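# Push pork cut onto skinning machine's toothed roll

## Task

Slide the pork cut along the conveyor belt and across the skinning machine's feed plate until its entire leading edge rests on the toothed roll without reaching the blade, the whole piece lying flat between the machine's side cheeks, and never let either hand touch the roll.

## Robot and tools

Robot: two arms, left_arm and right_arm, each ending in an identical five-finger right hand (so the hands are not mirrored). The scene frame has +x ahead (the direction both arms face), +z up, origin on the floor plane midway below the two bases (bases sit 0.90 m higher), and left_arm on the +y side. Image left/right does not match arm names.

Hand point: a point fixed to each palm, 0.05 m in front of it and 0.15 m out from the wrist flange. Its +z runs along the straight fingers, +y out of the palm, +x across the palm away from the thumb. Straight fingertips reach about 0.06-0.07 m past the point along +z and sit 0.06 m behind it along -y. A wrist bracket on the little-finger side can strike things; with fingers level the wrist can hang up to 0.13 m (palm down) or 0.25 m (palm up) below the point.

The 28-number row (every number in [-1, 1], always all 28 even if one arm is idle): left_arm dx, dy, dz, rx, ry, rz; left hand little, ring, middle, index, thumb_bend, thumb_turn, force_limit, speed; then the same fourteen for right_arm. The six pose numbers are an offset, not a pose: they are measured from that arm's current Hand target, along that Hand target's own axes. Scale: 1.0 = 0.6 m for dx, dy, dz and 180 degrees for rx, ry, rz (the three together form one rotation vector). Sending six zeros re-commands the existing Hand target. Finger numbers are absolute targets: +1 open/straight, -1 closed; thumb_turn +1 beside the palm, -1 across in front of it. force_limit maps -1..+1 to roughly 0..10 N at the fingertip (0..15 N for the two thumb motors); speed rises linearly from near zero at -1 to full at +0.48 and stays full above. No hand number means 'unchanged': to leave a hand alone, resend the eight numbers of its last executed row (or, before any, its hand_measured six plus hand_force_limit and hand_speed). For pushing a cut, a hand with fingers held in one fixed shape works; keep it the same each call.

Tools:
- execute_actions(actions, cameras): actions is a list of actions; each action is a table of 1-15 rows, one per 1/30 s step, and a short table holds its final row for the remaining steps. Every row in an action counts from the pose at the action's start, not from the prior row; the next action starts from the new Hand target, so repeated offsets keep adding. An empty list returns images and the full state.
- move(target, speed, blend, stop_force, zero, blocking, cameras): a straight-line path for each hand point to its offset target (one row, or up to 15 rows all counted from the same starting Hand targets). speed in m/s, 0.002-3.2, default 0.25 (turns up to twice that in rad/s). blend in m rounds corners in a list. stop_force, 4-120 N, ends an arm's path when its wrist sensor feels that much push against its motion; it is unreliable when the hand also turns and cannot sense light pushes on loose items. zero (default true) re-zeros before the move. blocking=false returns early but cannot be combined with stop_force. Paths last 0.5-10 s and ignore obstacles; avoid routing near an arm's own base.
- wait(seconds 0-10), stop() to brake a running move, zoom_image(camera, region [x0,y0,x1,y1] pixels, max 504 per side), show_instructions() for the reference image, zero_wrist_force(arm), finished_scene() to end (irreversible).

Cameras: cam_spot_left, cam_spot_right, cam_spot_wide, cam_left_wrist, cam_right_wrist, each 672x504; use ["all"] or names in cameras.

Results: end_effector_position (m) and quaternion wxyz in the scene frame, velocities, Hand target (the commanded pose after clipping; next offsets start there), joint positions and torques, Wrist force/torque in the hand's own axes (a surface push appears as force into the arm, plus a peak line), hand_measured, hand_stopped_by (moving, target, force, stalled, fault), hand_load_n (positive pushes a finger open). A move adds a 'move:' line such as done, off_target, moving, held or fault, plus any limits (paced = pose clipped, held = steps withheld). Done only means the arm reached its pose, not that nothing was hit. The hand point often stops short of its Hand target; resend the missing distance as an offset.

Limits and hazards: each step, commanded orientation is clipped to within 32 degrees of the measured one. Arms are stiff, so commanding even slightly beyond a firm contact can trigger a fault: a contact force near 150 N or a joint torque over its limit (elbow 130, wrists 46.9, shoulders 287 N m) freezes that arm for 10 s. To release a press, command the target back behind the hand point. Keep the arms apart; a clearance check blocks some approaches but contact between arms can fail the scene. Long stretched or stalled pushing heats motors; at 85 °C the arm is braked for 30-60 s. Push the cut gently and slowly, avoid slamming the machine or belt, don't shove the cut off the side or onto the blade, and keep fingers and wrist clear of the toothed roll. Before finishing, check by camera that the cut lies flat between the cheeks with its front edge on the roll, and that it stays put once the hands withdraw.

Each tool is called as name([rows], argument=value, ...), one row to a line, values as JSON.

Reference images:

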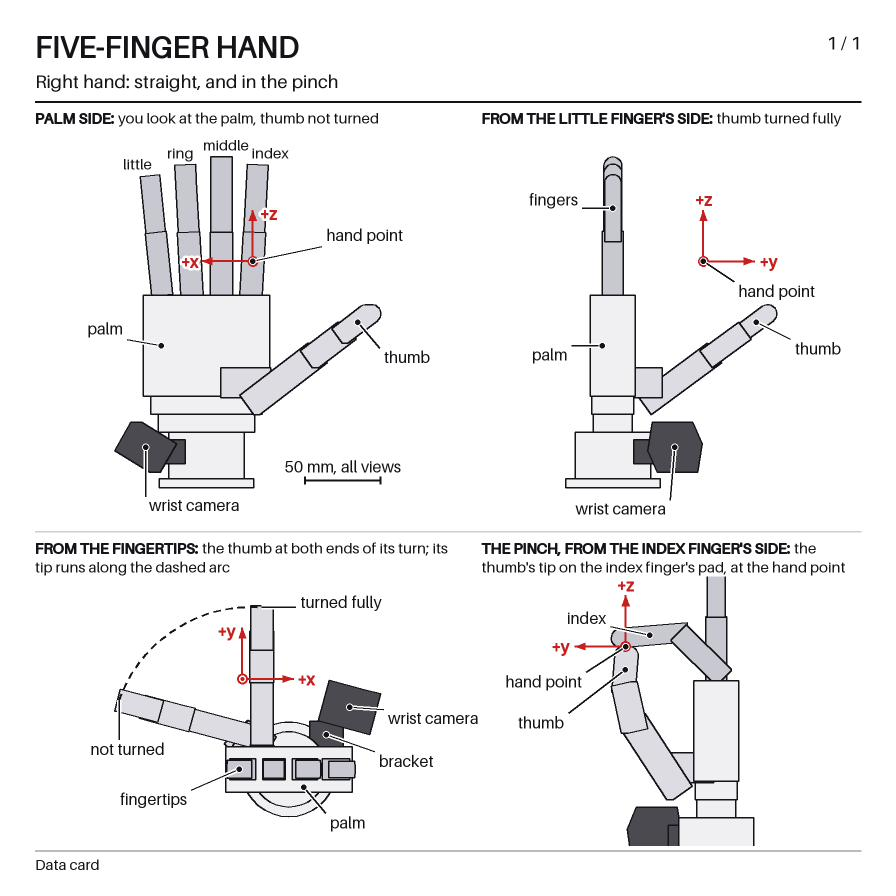

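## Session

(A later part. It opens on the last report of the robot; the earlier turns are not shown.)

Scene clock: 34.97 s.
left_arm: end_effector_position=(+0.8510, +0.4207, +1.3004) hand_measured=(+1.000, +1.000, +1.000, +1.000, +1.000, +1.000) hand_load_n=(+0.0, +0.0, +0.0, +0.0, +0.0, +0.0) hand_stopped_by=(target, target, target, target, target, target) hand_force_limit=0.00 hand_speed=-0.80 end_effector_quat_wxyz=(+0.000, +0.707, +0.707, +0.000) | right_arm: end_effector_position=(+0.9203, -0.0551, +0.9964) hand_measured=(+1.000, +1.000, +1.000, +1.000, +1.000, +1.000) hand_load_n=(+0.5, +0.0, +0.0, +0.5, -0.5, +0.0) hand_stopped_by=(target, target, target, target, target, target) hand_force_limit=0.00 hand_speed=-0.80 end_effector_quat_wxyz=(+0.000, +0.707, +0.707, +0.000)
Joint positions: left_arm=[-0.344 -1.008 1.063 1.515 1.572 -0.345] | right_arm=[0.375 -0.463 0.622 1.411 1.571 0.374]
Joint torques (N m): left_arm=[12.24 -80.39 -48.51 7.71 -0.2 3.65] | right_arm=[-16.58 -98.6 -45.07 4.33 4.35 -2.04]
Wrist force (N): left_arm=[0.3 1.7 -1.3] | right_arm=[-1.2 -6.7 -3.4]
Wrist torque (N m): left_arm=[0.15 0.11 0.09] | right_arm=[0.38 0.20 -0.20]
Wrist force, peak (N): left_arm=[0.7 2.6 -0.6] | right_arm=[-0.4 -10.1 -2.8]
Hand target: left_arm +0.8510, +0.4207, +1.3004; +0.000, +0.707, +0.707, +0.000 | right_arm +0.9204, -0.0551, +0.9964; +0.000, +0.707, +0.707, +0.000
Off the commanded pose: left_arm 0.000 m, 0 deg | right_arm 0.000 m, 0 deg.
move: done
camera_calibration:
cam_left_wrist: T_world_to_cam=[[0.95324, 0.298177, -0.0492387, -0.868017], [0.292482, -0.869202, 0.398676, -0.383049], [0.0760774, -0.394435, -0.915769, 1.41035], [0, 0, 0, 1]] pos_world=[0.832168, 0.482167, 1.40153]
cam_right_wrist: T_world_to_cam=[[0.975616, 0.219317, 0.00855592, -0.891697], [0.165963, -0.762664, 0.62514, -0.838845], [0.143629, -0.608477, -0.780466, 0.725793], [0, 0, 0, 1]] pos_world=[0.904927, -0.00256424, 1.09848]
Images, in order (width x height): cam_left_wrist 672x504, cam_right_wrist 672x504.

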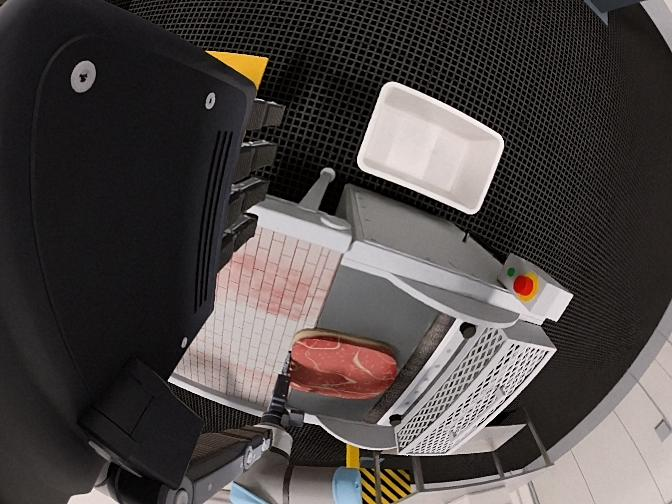

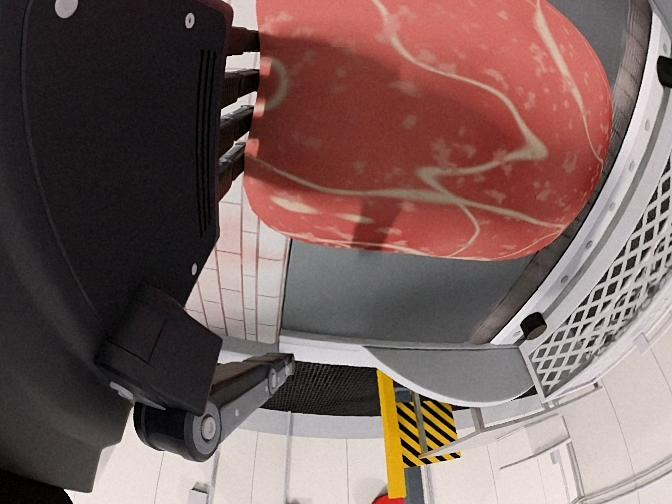

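zoom_image(camera="cam_right_wrist", region=[440, 0, 672, 380])

zoom_image(camera="cam_left_wrist", region=[340, 290, 480, 440])

Scaled by 1.326 from the camera's 672x504 image, which has a finer 960x720 frame.

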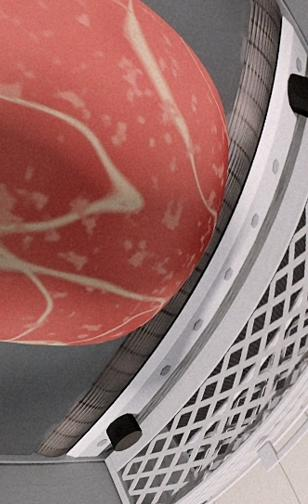

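Scaled by 3.360 from the camera's 672x504 image, which has a finer 960x720 frame.

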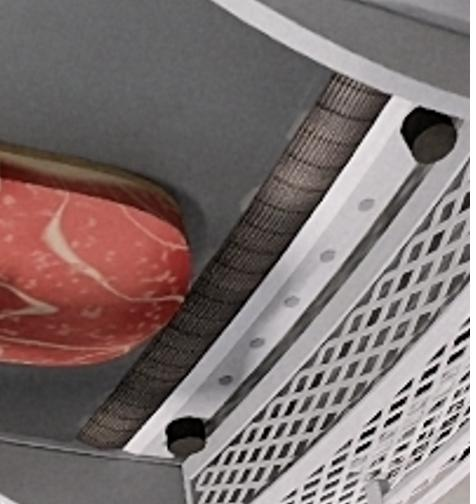

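move(target=[-0.1,0.333,0,0,0,0,1,1,1,1,1,1,0,-0.8,0,0.0667,0,0,0,0,1,1,1,1,1,1,0,-0.8], speed=0.15, cameras=["all"])

zoom_image(camera="cam_left_wrist", region=[200, 200, 450, 450])

Scene clock: 37.60 s.
left_arm: end_effector_position=(+1.0484, +0.3613, +1.2994) hand_measured=(+1.000, +1.000, +1.000, +1.000, +1.000, +1.000) hand_load_n=(+0.0, +0.0, +0.0, +0.0, +0.0, +0.0) hand_stopped_by=(target, target, target, target, target, target) hand_force_limit=0.00 hand_speed=-0.80 end_effector_quat_wxyz=(+0.041, +0.703, +0.709, +0.028) | right_arm: end_effector_position=(+0.9604, -0.0550, +0.9964) hand_measured=(+1.000, +1.000, +1.000, +1.000, +1.000, +1.000) hand_load_n=(+0.5, +0.0, +0.0, +0.0, +0.0, +0.0) hand_stopped_by=(target, target, target, target, target, target) hand_force_limit=0.00 hand_speed=-0.80 end_effector_quat_wxyz=(+0.000, +0.707, +0.707, +0.000)
Joint positions: left_arm=[-0.338 -0.444 0.035 1.881 1.554 -0.346] | right_arm=[0.361 -0.346 0.389 1.527 1.571 0.36]
Joint torques (N m): left_arm=[-14.25 -109.39 -45.3 -0.52 -3.09 -3.63] | right_arm=[-17.88 -103.78 -46.82 4.68 0.46 -2.02]
Wrist force (N): left_arm=[0.8 2.5 -1.0] | right_arm=[-0.6 -4.9 1.0]
Wrist torque (N m): left_arm=[0.29 -0.03 0.29] | right_arm=[0.15 -0.12 -0.08]
Wrist force, peak (N): left_arm=[0.3 3.2 -0.1] | right_arm=[-0.9 -7.0 -3.4]
Hand target: left_arm +1.0509, +0.3608, +1.3005; +0.000, +0.707, +0.707, +0.000 | right_arm +0.9604, -0.0551, +0.9964; +0.000, +0.707, +0.707, +0.000
Off the commanded pose: left_arm 0.003 m, 6 deg | right_arm 0.000 m, 0 deg.
elbow stopped short (left arm): the move would have taken joint 3 (elbow) straighter than the controller allows.
move: off_target (left_arm)
camera_calibration:
cam_left_wrist: T_world_to_cam=[[0.95126, 0.305937, 0.0388132, -1.15359], [0.258705, -0.860164, 0.439533, -0.513003], [0.167855, -0.408069, -0.897387, 1.2558], [0, 0, 0, 1]] pos_world=[1.01929, 0.42411, 1.39719]
cam_right_wrist: T_world_to_cam=[[0.975616, 0.219317, 0.00855592, -0.930722], [0.165963, -0.762664, 0.62514, -0.845484], [0.143629, -0.608477, -0.780466, 0.720048], [0, 0, 0, 1]] pos_world=[0.944927, -0.00256424, 1.09848]

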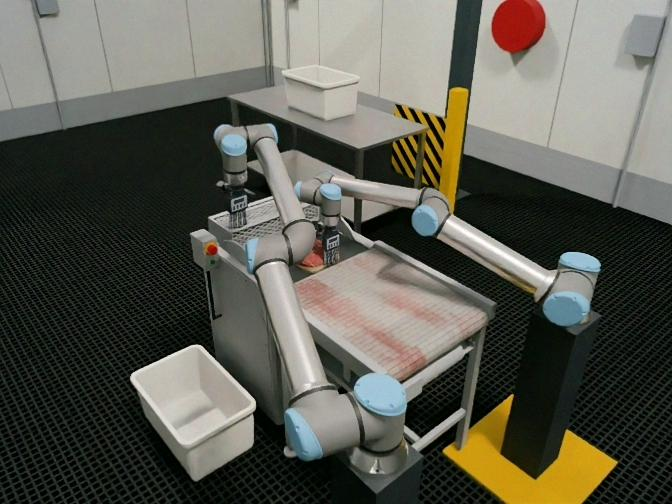

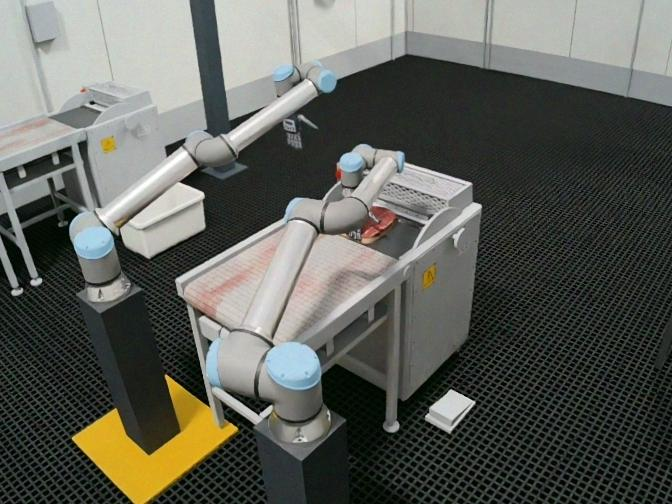

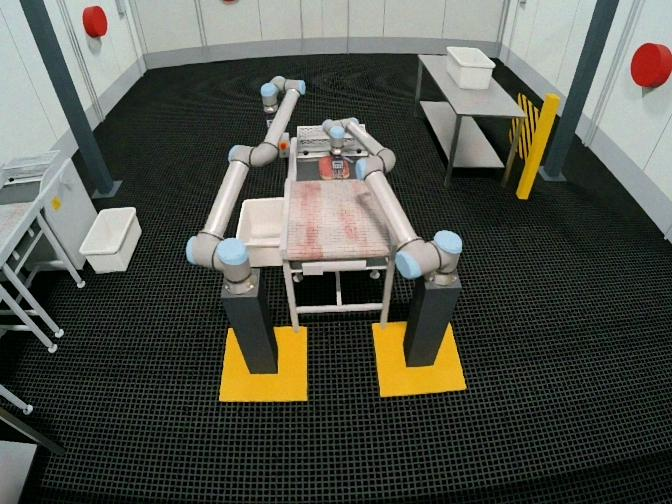

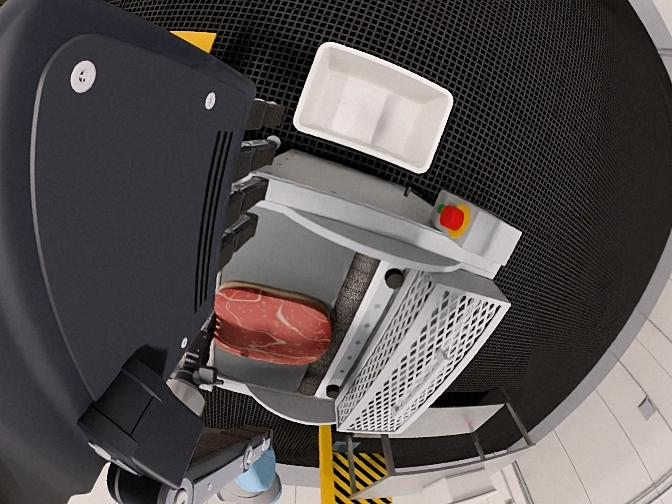

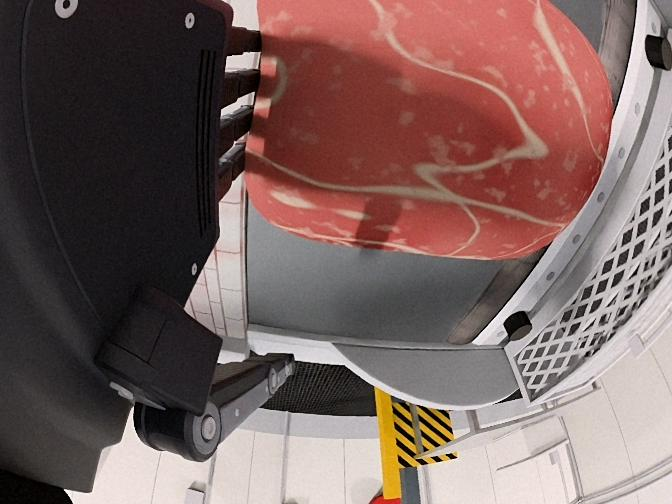

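Scaled by 2.016 from the camera's 672x504 image, which has a finer 960x720 frame.

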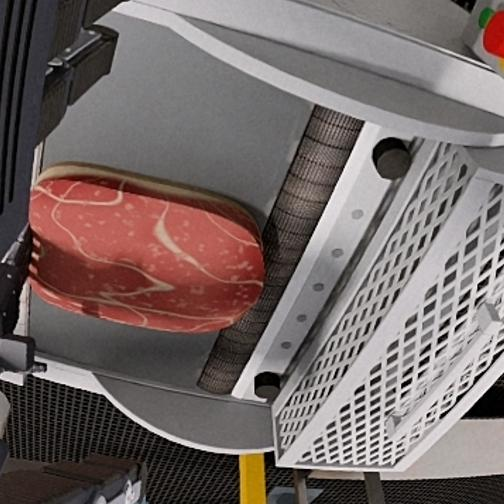

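move(target=[0,0,0,0,0,0,1,1,1,1,1,1,0,-0.8,0,0.0583,0,0,0,0,1,1,1,1,1,1,0,-0.8], speed=0.06, cameras=["all"])

zoom_image(camera="cam_left_wrist", region=[200, 230, 400, 430])

zoom_image(camera="cam_right_wrist", region=[440, 0, 672, 380])

Scene clock: 39.53 s.
left_arm: end_effector_position=(+1.0485, +0.3612, +1.2994) hand_measured=(+1.000, +1.000, +1.000, +1.000, +1.000, +1.000) hand_load_n=(+0.0, +0.0, +0.0, +0.0, +0.0, +0.0) hand_stopped_by=(target, target, target, target, target, target) hand_force_limit=0.00 hand_speed=-0.80 end_effector_quat_wxyz=(+0.041, +0.703, +0.709, +0.029) | right_arm: end_effector_position=(+0.9938, -0.0559, +0.9961) hand_measured=(+1.000, +1.000, +1.000, +1.000, +1.000, +1.000) hand_load_n=(+1.0, +0.0, +0.0, +0.0, +0.0, +0.5) hand_stopped_by=(target, target, target, target, target, target) hand_force_limit=0.00 hand_speed=-0.80 end_effector_quat_wxyz=(+0.004, +0.705, +0.709, +0.012)
Joint positions: left_arm=[-0.338 -0.443 0.035 1.881 1.554 -0.346] | right_arm=[0.348 -0.173 0.035 1.685 1.567 0.342]
Joint torques (N m): left_arm=[-14.13 -110.89 -45.42 -0.89 -2.84 -3.76] | right_arm=[-15.88 -108.44 -42.55 4.26 -3.37 -1.76]
Wrist force (N): left_arm=[0.9 2.7 -0.9] | right_arm=[-0.4 -6.4 -0.2]
Wrist torque (N m): left_arm=[0.30 -0.05 0.31] | right_arm=[0.31 -0.13 -0.11]
Wrist force, peak (N): left_arm=[0.6 3.2 -0.8] | right_arm=[-0.6 -7.2 -2.5]
Hand target: left_arm +1.0509, +0.3608, +1.3005; +0.000, +0.707, +0.707, +0.000 | right_arm +0.9954, -0.0550, +0.9964; +0.000, +0.707, +0.707, +0.000
Off the commanded pose: left_arm 0.003 m, 6 deg | right_arm 0.002 m, 1 deg.
elbow stopped short (left arm): the move would have taken joint 3 (elbow) straighter than the controller allows.
elbow stopped short (right arm): the move would have taken joint 3 (elbow) straighter than the controller allows.
move: off_target (left_arm)
camera_calibration:
cam_left_wrist: T_world_to_cam=[[0.951257, 0.305911, 0.0391114, -1.15408], [0.258526, -0.860127, 0.439712, -0.51311], [0.168153, -0.408167, -0.897287, 1.25538], [0, 0, 0, 1]] pos_world=[1.01939, 0.42411, 1.39719]
cam_right_wrist: T_world_to_cam=[[0.974025, 0.224231, 0.0315382, -0.984165], [0.156888, -0.768707, 0.620061, -0.837746], [0.163281, -0.599007, -0.783919, 0.699017], [0, 0, 0, 1]] pos_world=[0.975897, -0.00458371, 1.09847]

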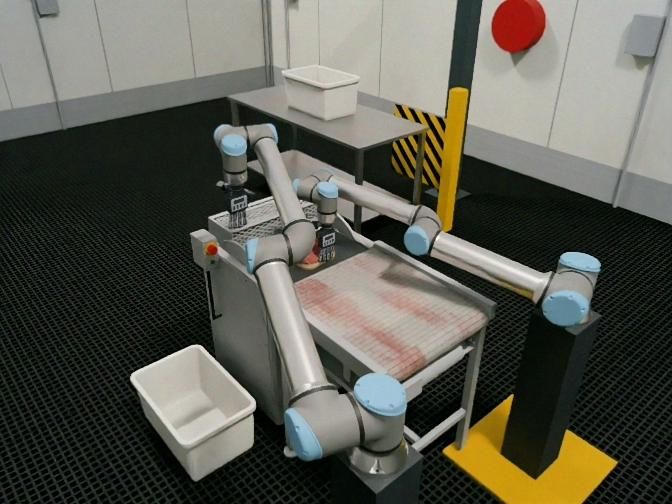

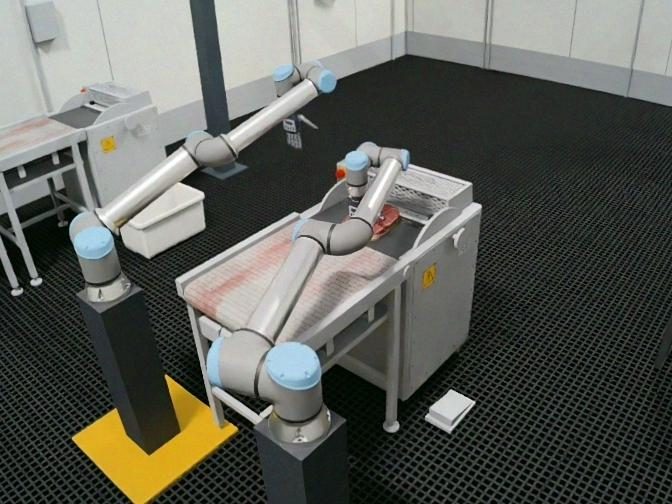

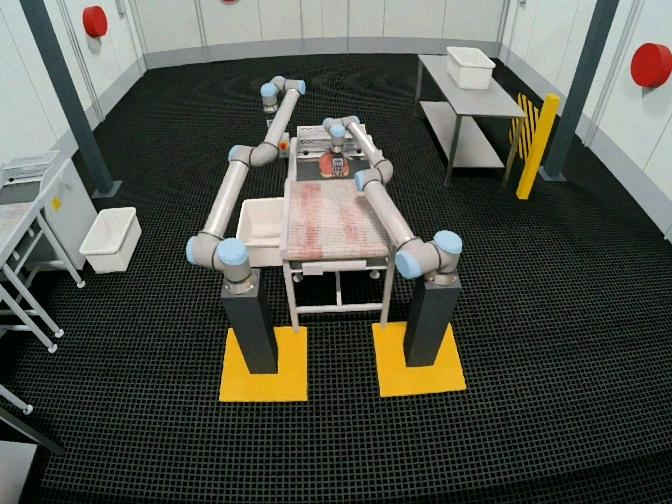

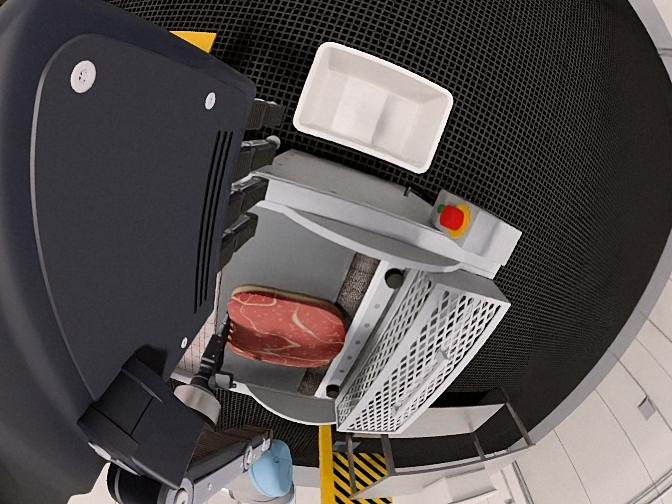

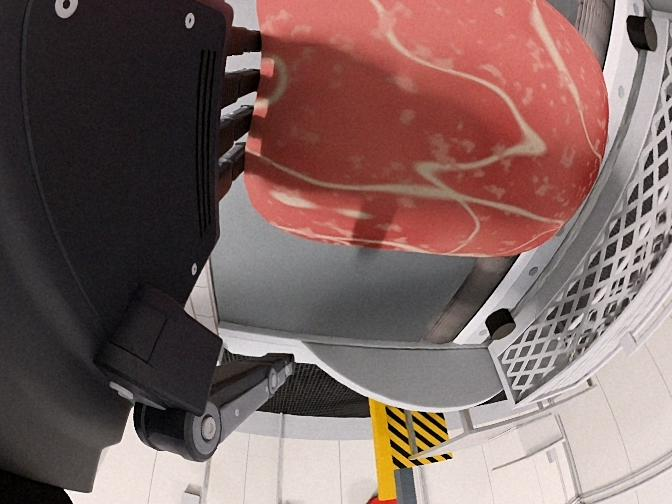

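Scaled by 2.520 from the camera's 672x504 image, which has a finer 960x720 frame.

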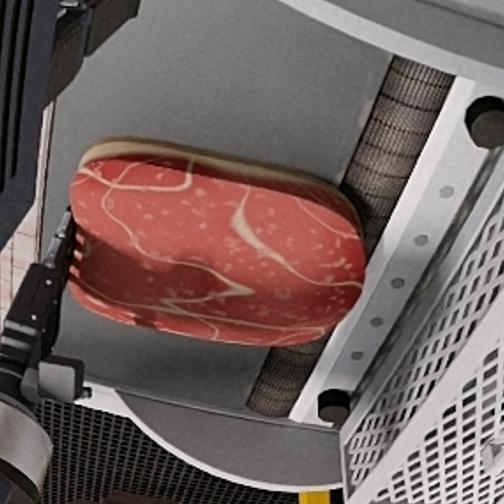

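Scaled by 1.326 from the camera's 672x504 image, which has a finer 960x720 frame.

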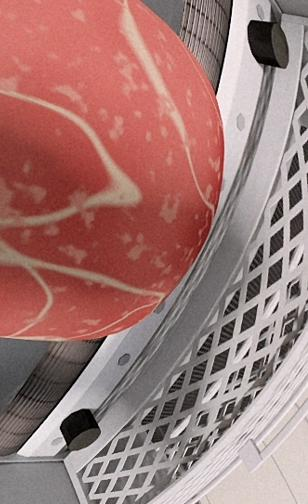

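move([
  [0,-0.05,0,0,0,0,1,1,1,1,1,1,0,-0.8,0,-0.12,0,0,0,0,1,1,1,1,1,1,0,-0.8],
  [0,-0.05,0,0,0,0,1,1,1,1,1,1,0,-0.8,-0.1,-0.5,-0.35,0,0,0,1,1,1,1,1,1,0,-0.8],
], speed=[0.1,0.3], blend=[0.01,0], cameras=["all"])

zoom_image(camera="cam_left_wrist", region=[200, 230, 400, 430])

zoom_image(camera="cam_spot_wide", region=[280, 120, 400, 200])

zoom_image(camera="cam_right_wrist", region=[300, 0, 672, 380])

Scene clock: 43.97 s.
left_arm: end_effector_position=(+1.0209, +0.3608, +1.3005) hand_measured=(+1.000, +1.000, +1.000, +1.000, +1.000, +1.000) hand_load_n=(+0.0, +0.0, +0.0, -0.5, +0.0, +0.0) hand_stopped_by=(target, target, target, target, target, target) hand_force_limit=0.00 hand_speed=-0.80 end_effector_quat_wxyz=(+0.000, +0.707, +0.707, +0.000) | right_arm: end_effector_position=(+0.6954, -0.1153, +1.2061) hand_measured=(+1.000, +1.000, +1.000, +1.000, +1.000, +1.000) hand_load_n=(+0.0, +0.0, +0.0, +0.0, +0.0, +0.0) hand_stopped_by=(target, target, target, target, target, target) hand_force_limit=0.00 hand_speed=-0.80 end_effector_quat_wxyz=(+0.000, +0.707, +0.707, +0.000)
Joint positions: left_arm=[-0.343 -0.475 0.105 1.94 1.572 -0.344] | right_arm=[0.409 -1.003 1.221 1.352 1.571 0.409]
Joint torques (N m): left_arm=[-16.05 -133.51 -31.49 -0.44 1.63 -0.8] | right_arm=[13.75 -100.01 -24.21 6.82 -4.07 1.66]
Wrist force (N): left_arm=[0.3 2.3 -1.1] | right_arm=[0.3 1.5 -0.8]
Wrist torque (N m): left_arm=[0.26 -0.03 0.14] | right_arm=[-0.02 -0.10 -0.02]
Wrist force, peak (N): left_arm=[0.9 3.0 -1.2] | right_arm=[-0.6 -7.1 0.4]
Hand target: left_arm +1.0209, +0.3608, +1.3005; +0.000, +0.707, +0.707, +0.000 | right_arm +0.6953, -0.1153, +1.2062; +0.000, +0.707, +0.707, +0.000
Off the commanded pose: left_arm 0.000 m, 0 deg | right_arm 0.000 m, 0 deg.
move: done
camera_calibration:
cam_left_wrist: T_world_to_cam=[[0.953268, 0.298094, -0.0492015, -1.01206], [0.292392, -0.869231, 0.398679, -0.484719], [0.0760764, -0.394434, -0.91577, 1.3739], [0, 0, 0, 1]] pos_world=[1.00197, 0.422267, 1.40163]
cam_right_wrist: T_world_to_cam=[[0.97563, 0.219261, 0.00844946, -0.660746], [0.165976, -0.762623, 0.625187, -0.978591], [0.143523, -0.608549, -0.780429, 0.885149], [0, 0, 0, 1]] pos_world=[0.680027, -0.0627641, 1.30818]

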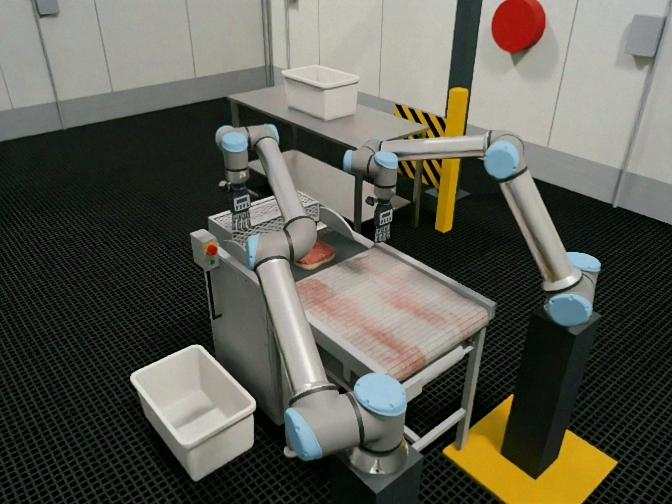

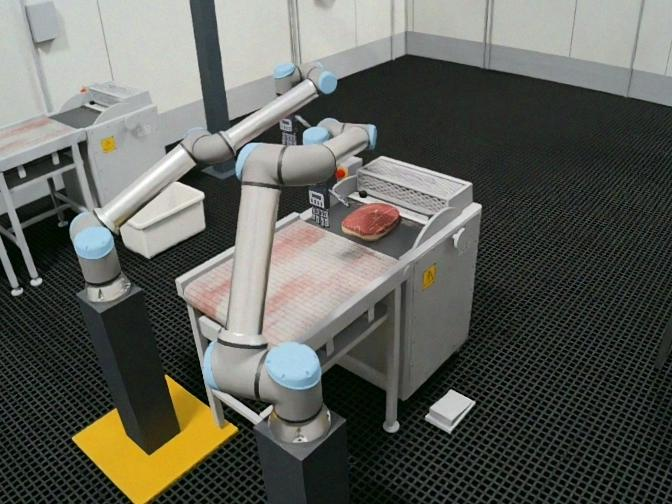

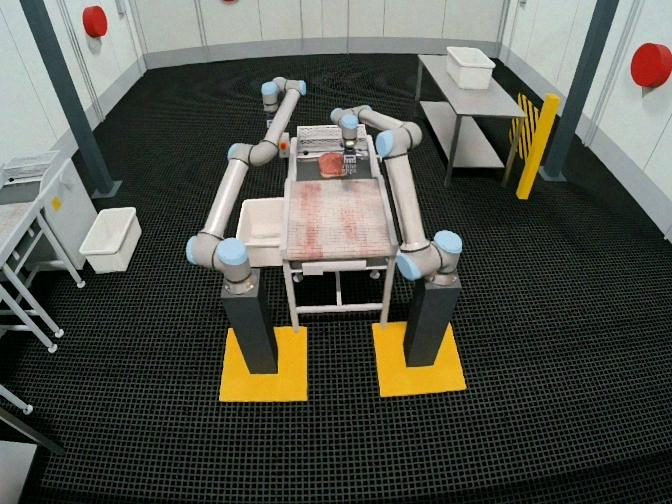

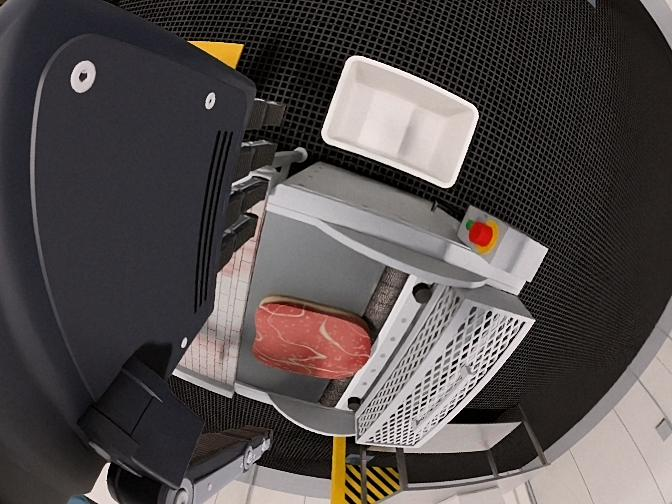

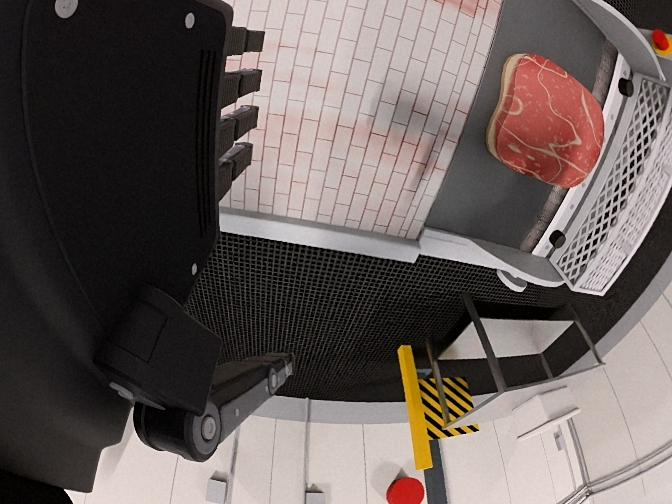

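Scaled by 2.520 from the camera's 672x504 image, which has a finer 960x720 frame.

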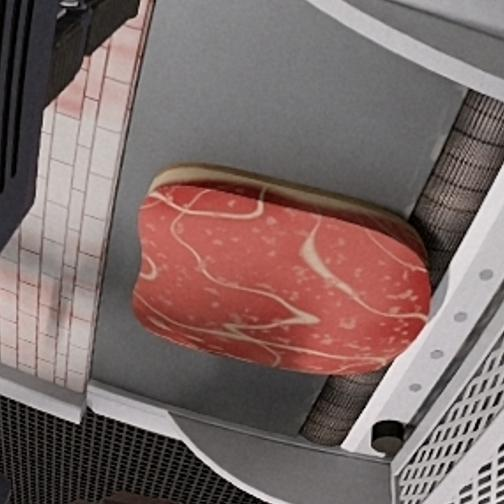

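Scaled by 4.200.

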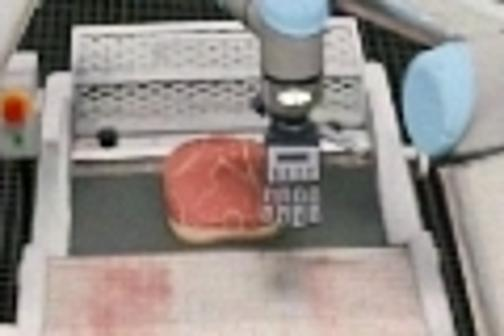

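Scaled by 1.326 from the camera's 672x504 image, which has a finer 960x720 frame.

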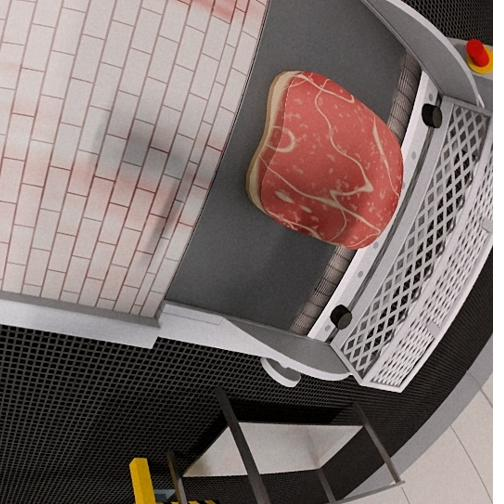

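zoom_image(camera="cam_right_wrist", region=[470, 30, 640, 260])

zoom_image(camera="cam_left_wrist", region=[320, 260, 420, 420])

zoom_image(camera="cam_spot_right", region=[310, 160, 460, 270])

Scaled by 2.191 from the camera's 672x504 image, which has a finer 960x720 frame.

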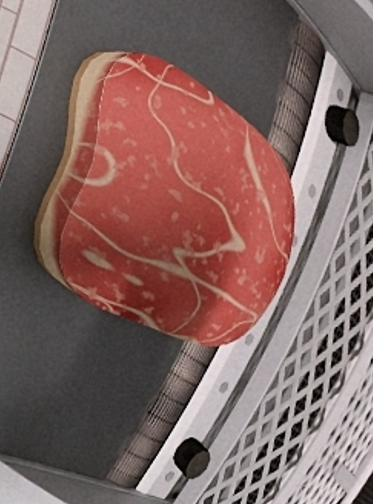

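Scaled by 3.150 from the camera's 672x504 image, which has a finer 960x720 frame.

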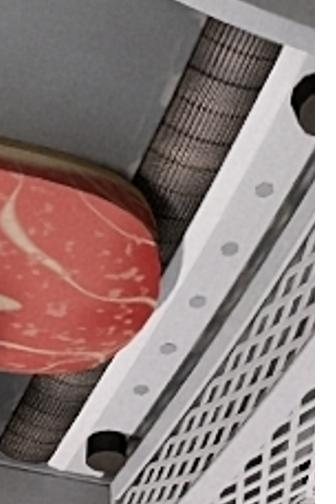

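Scaled by 3.360.

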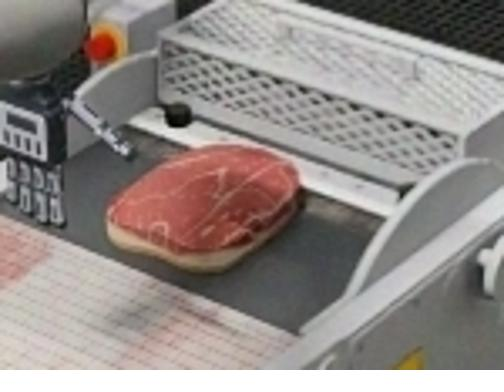

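finished_scene()

The scene is finished: the task was done.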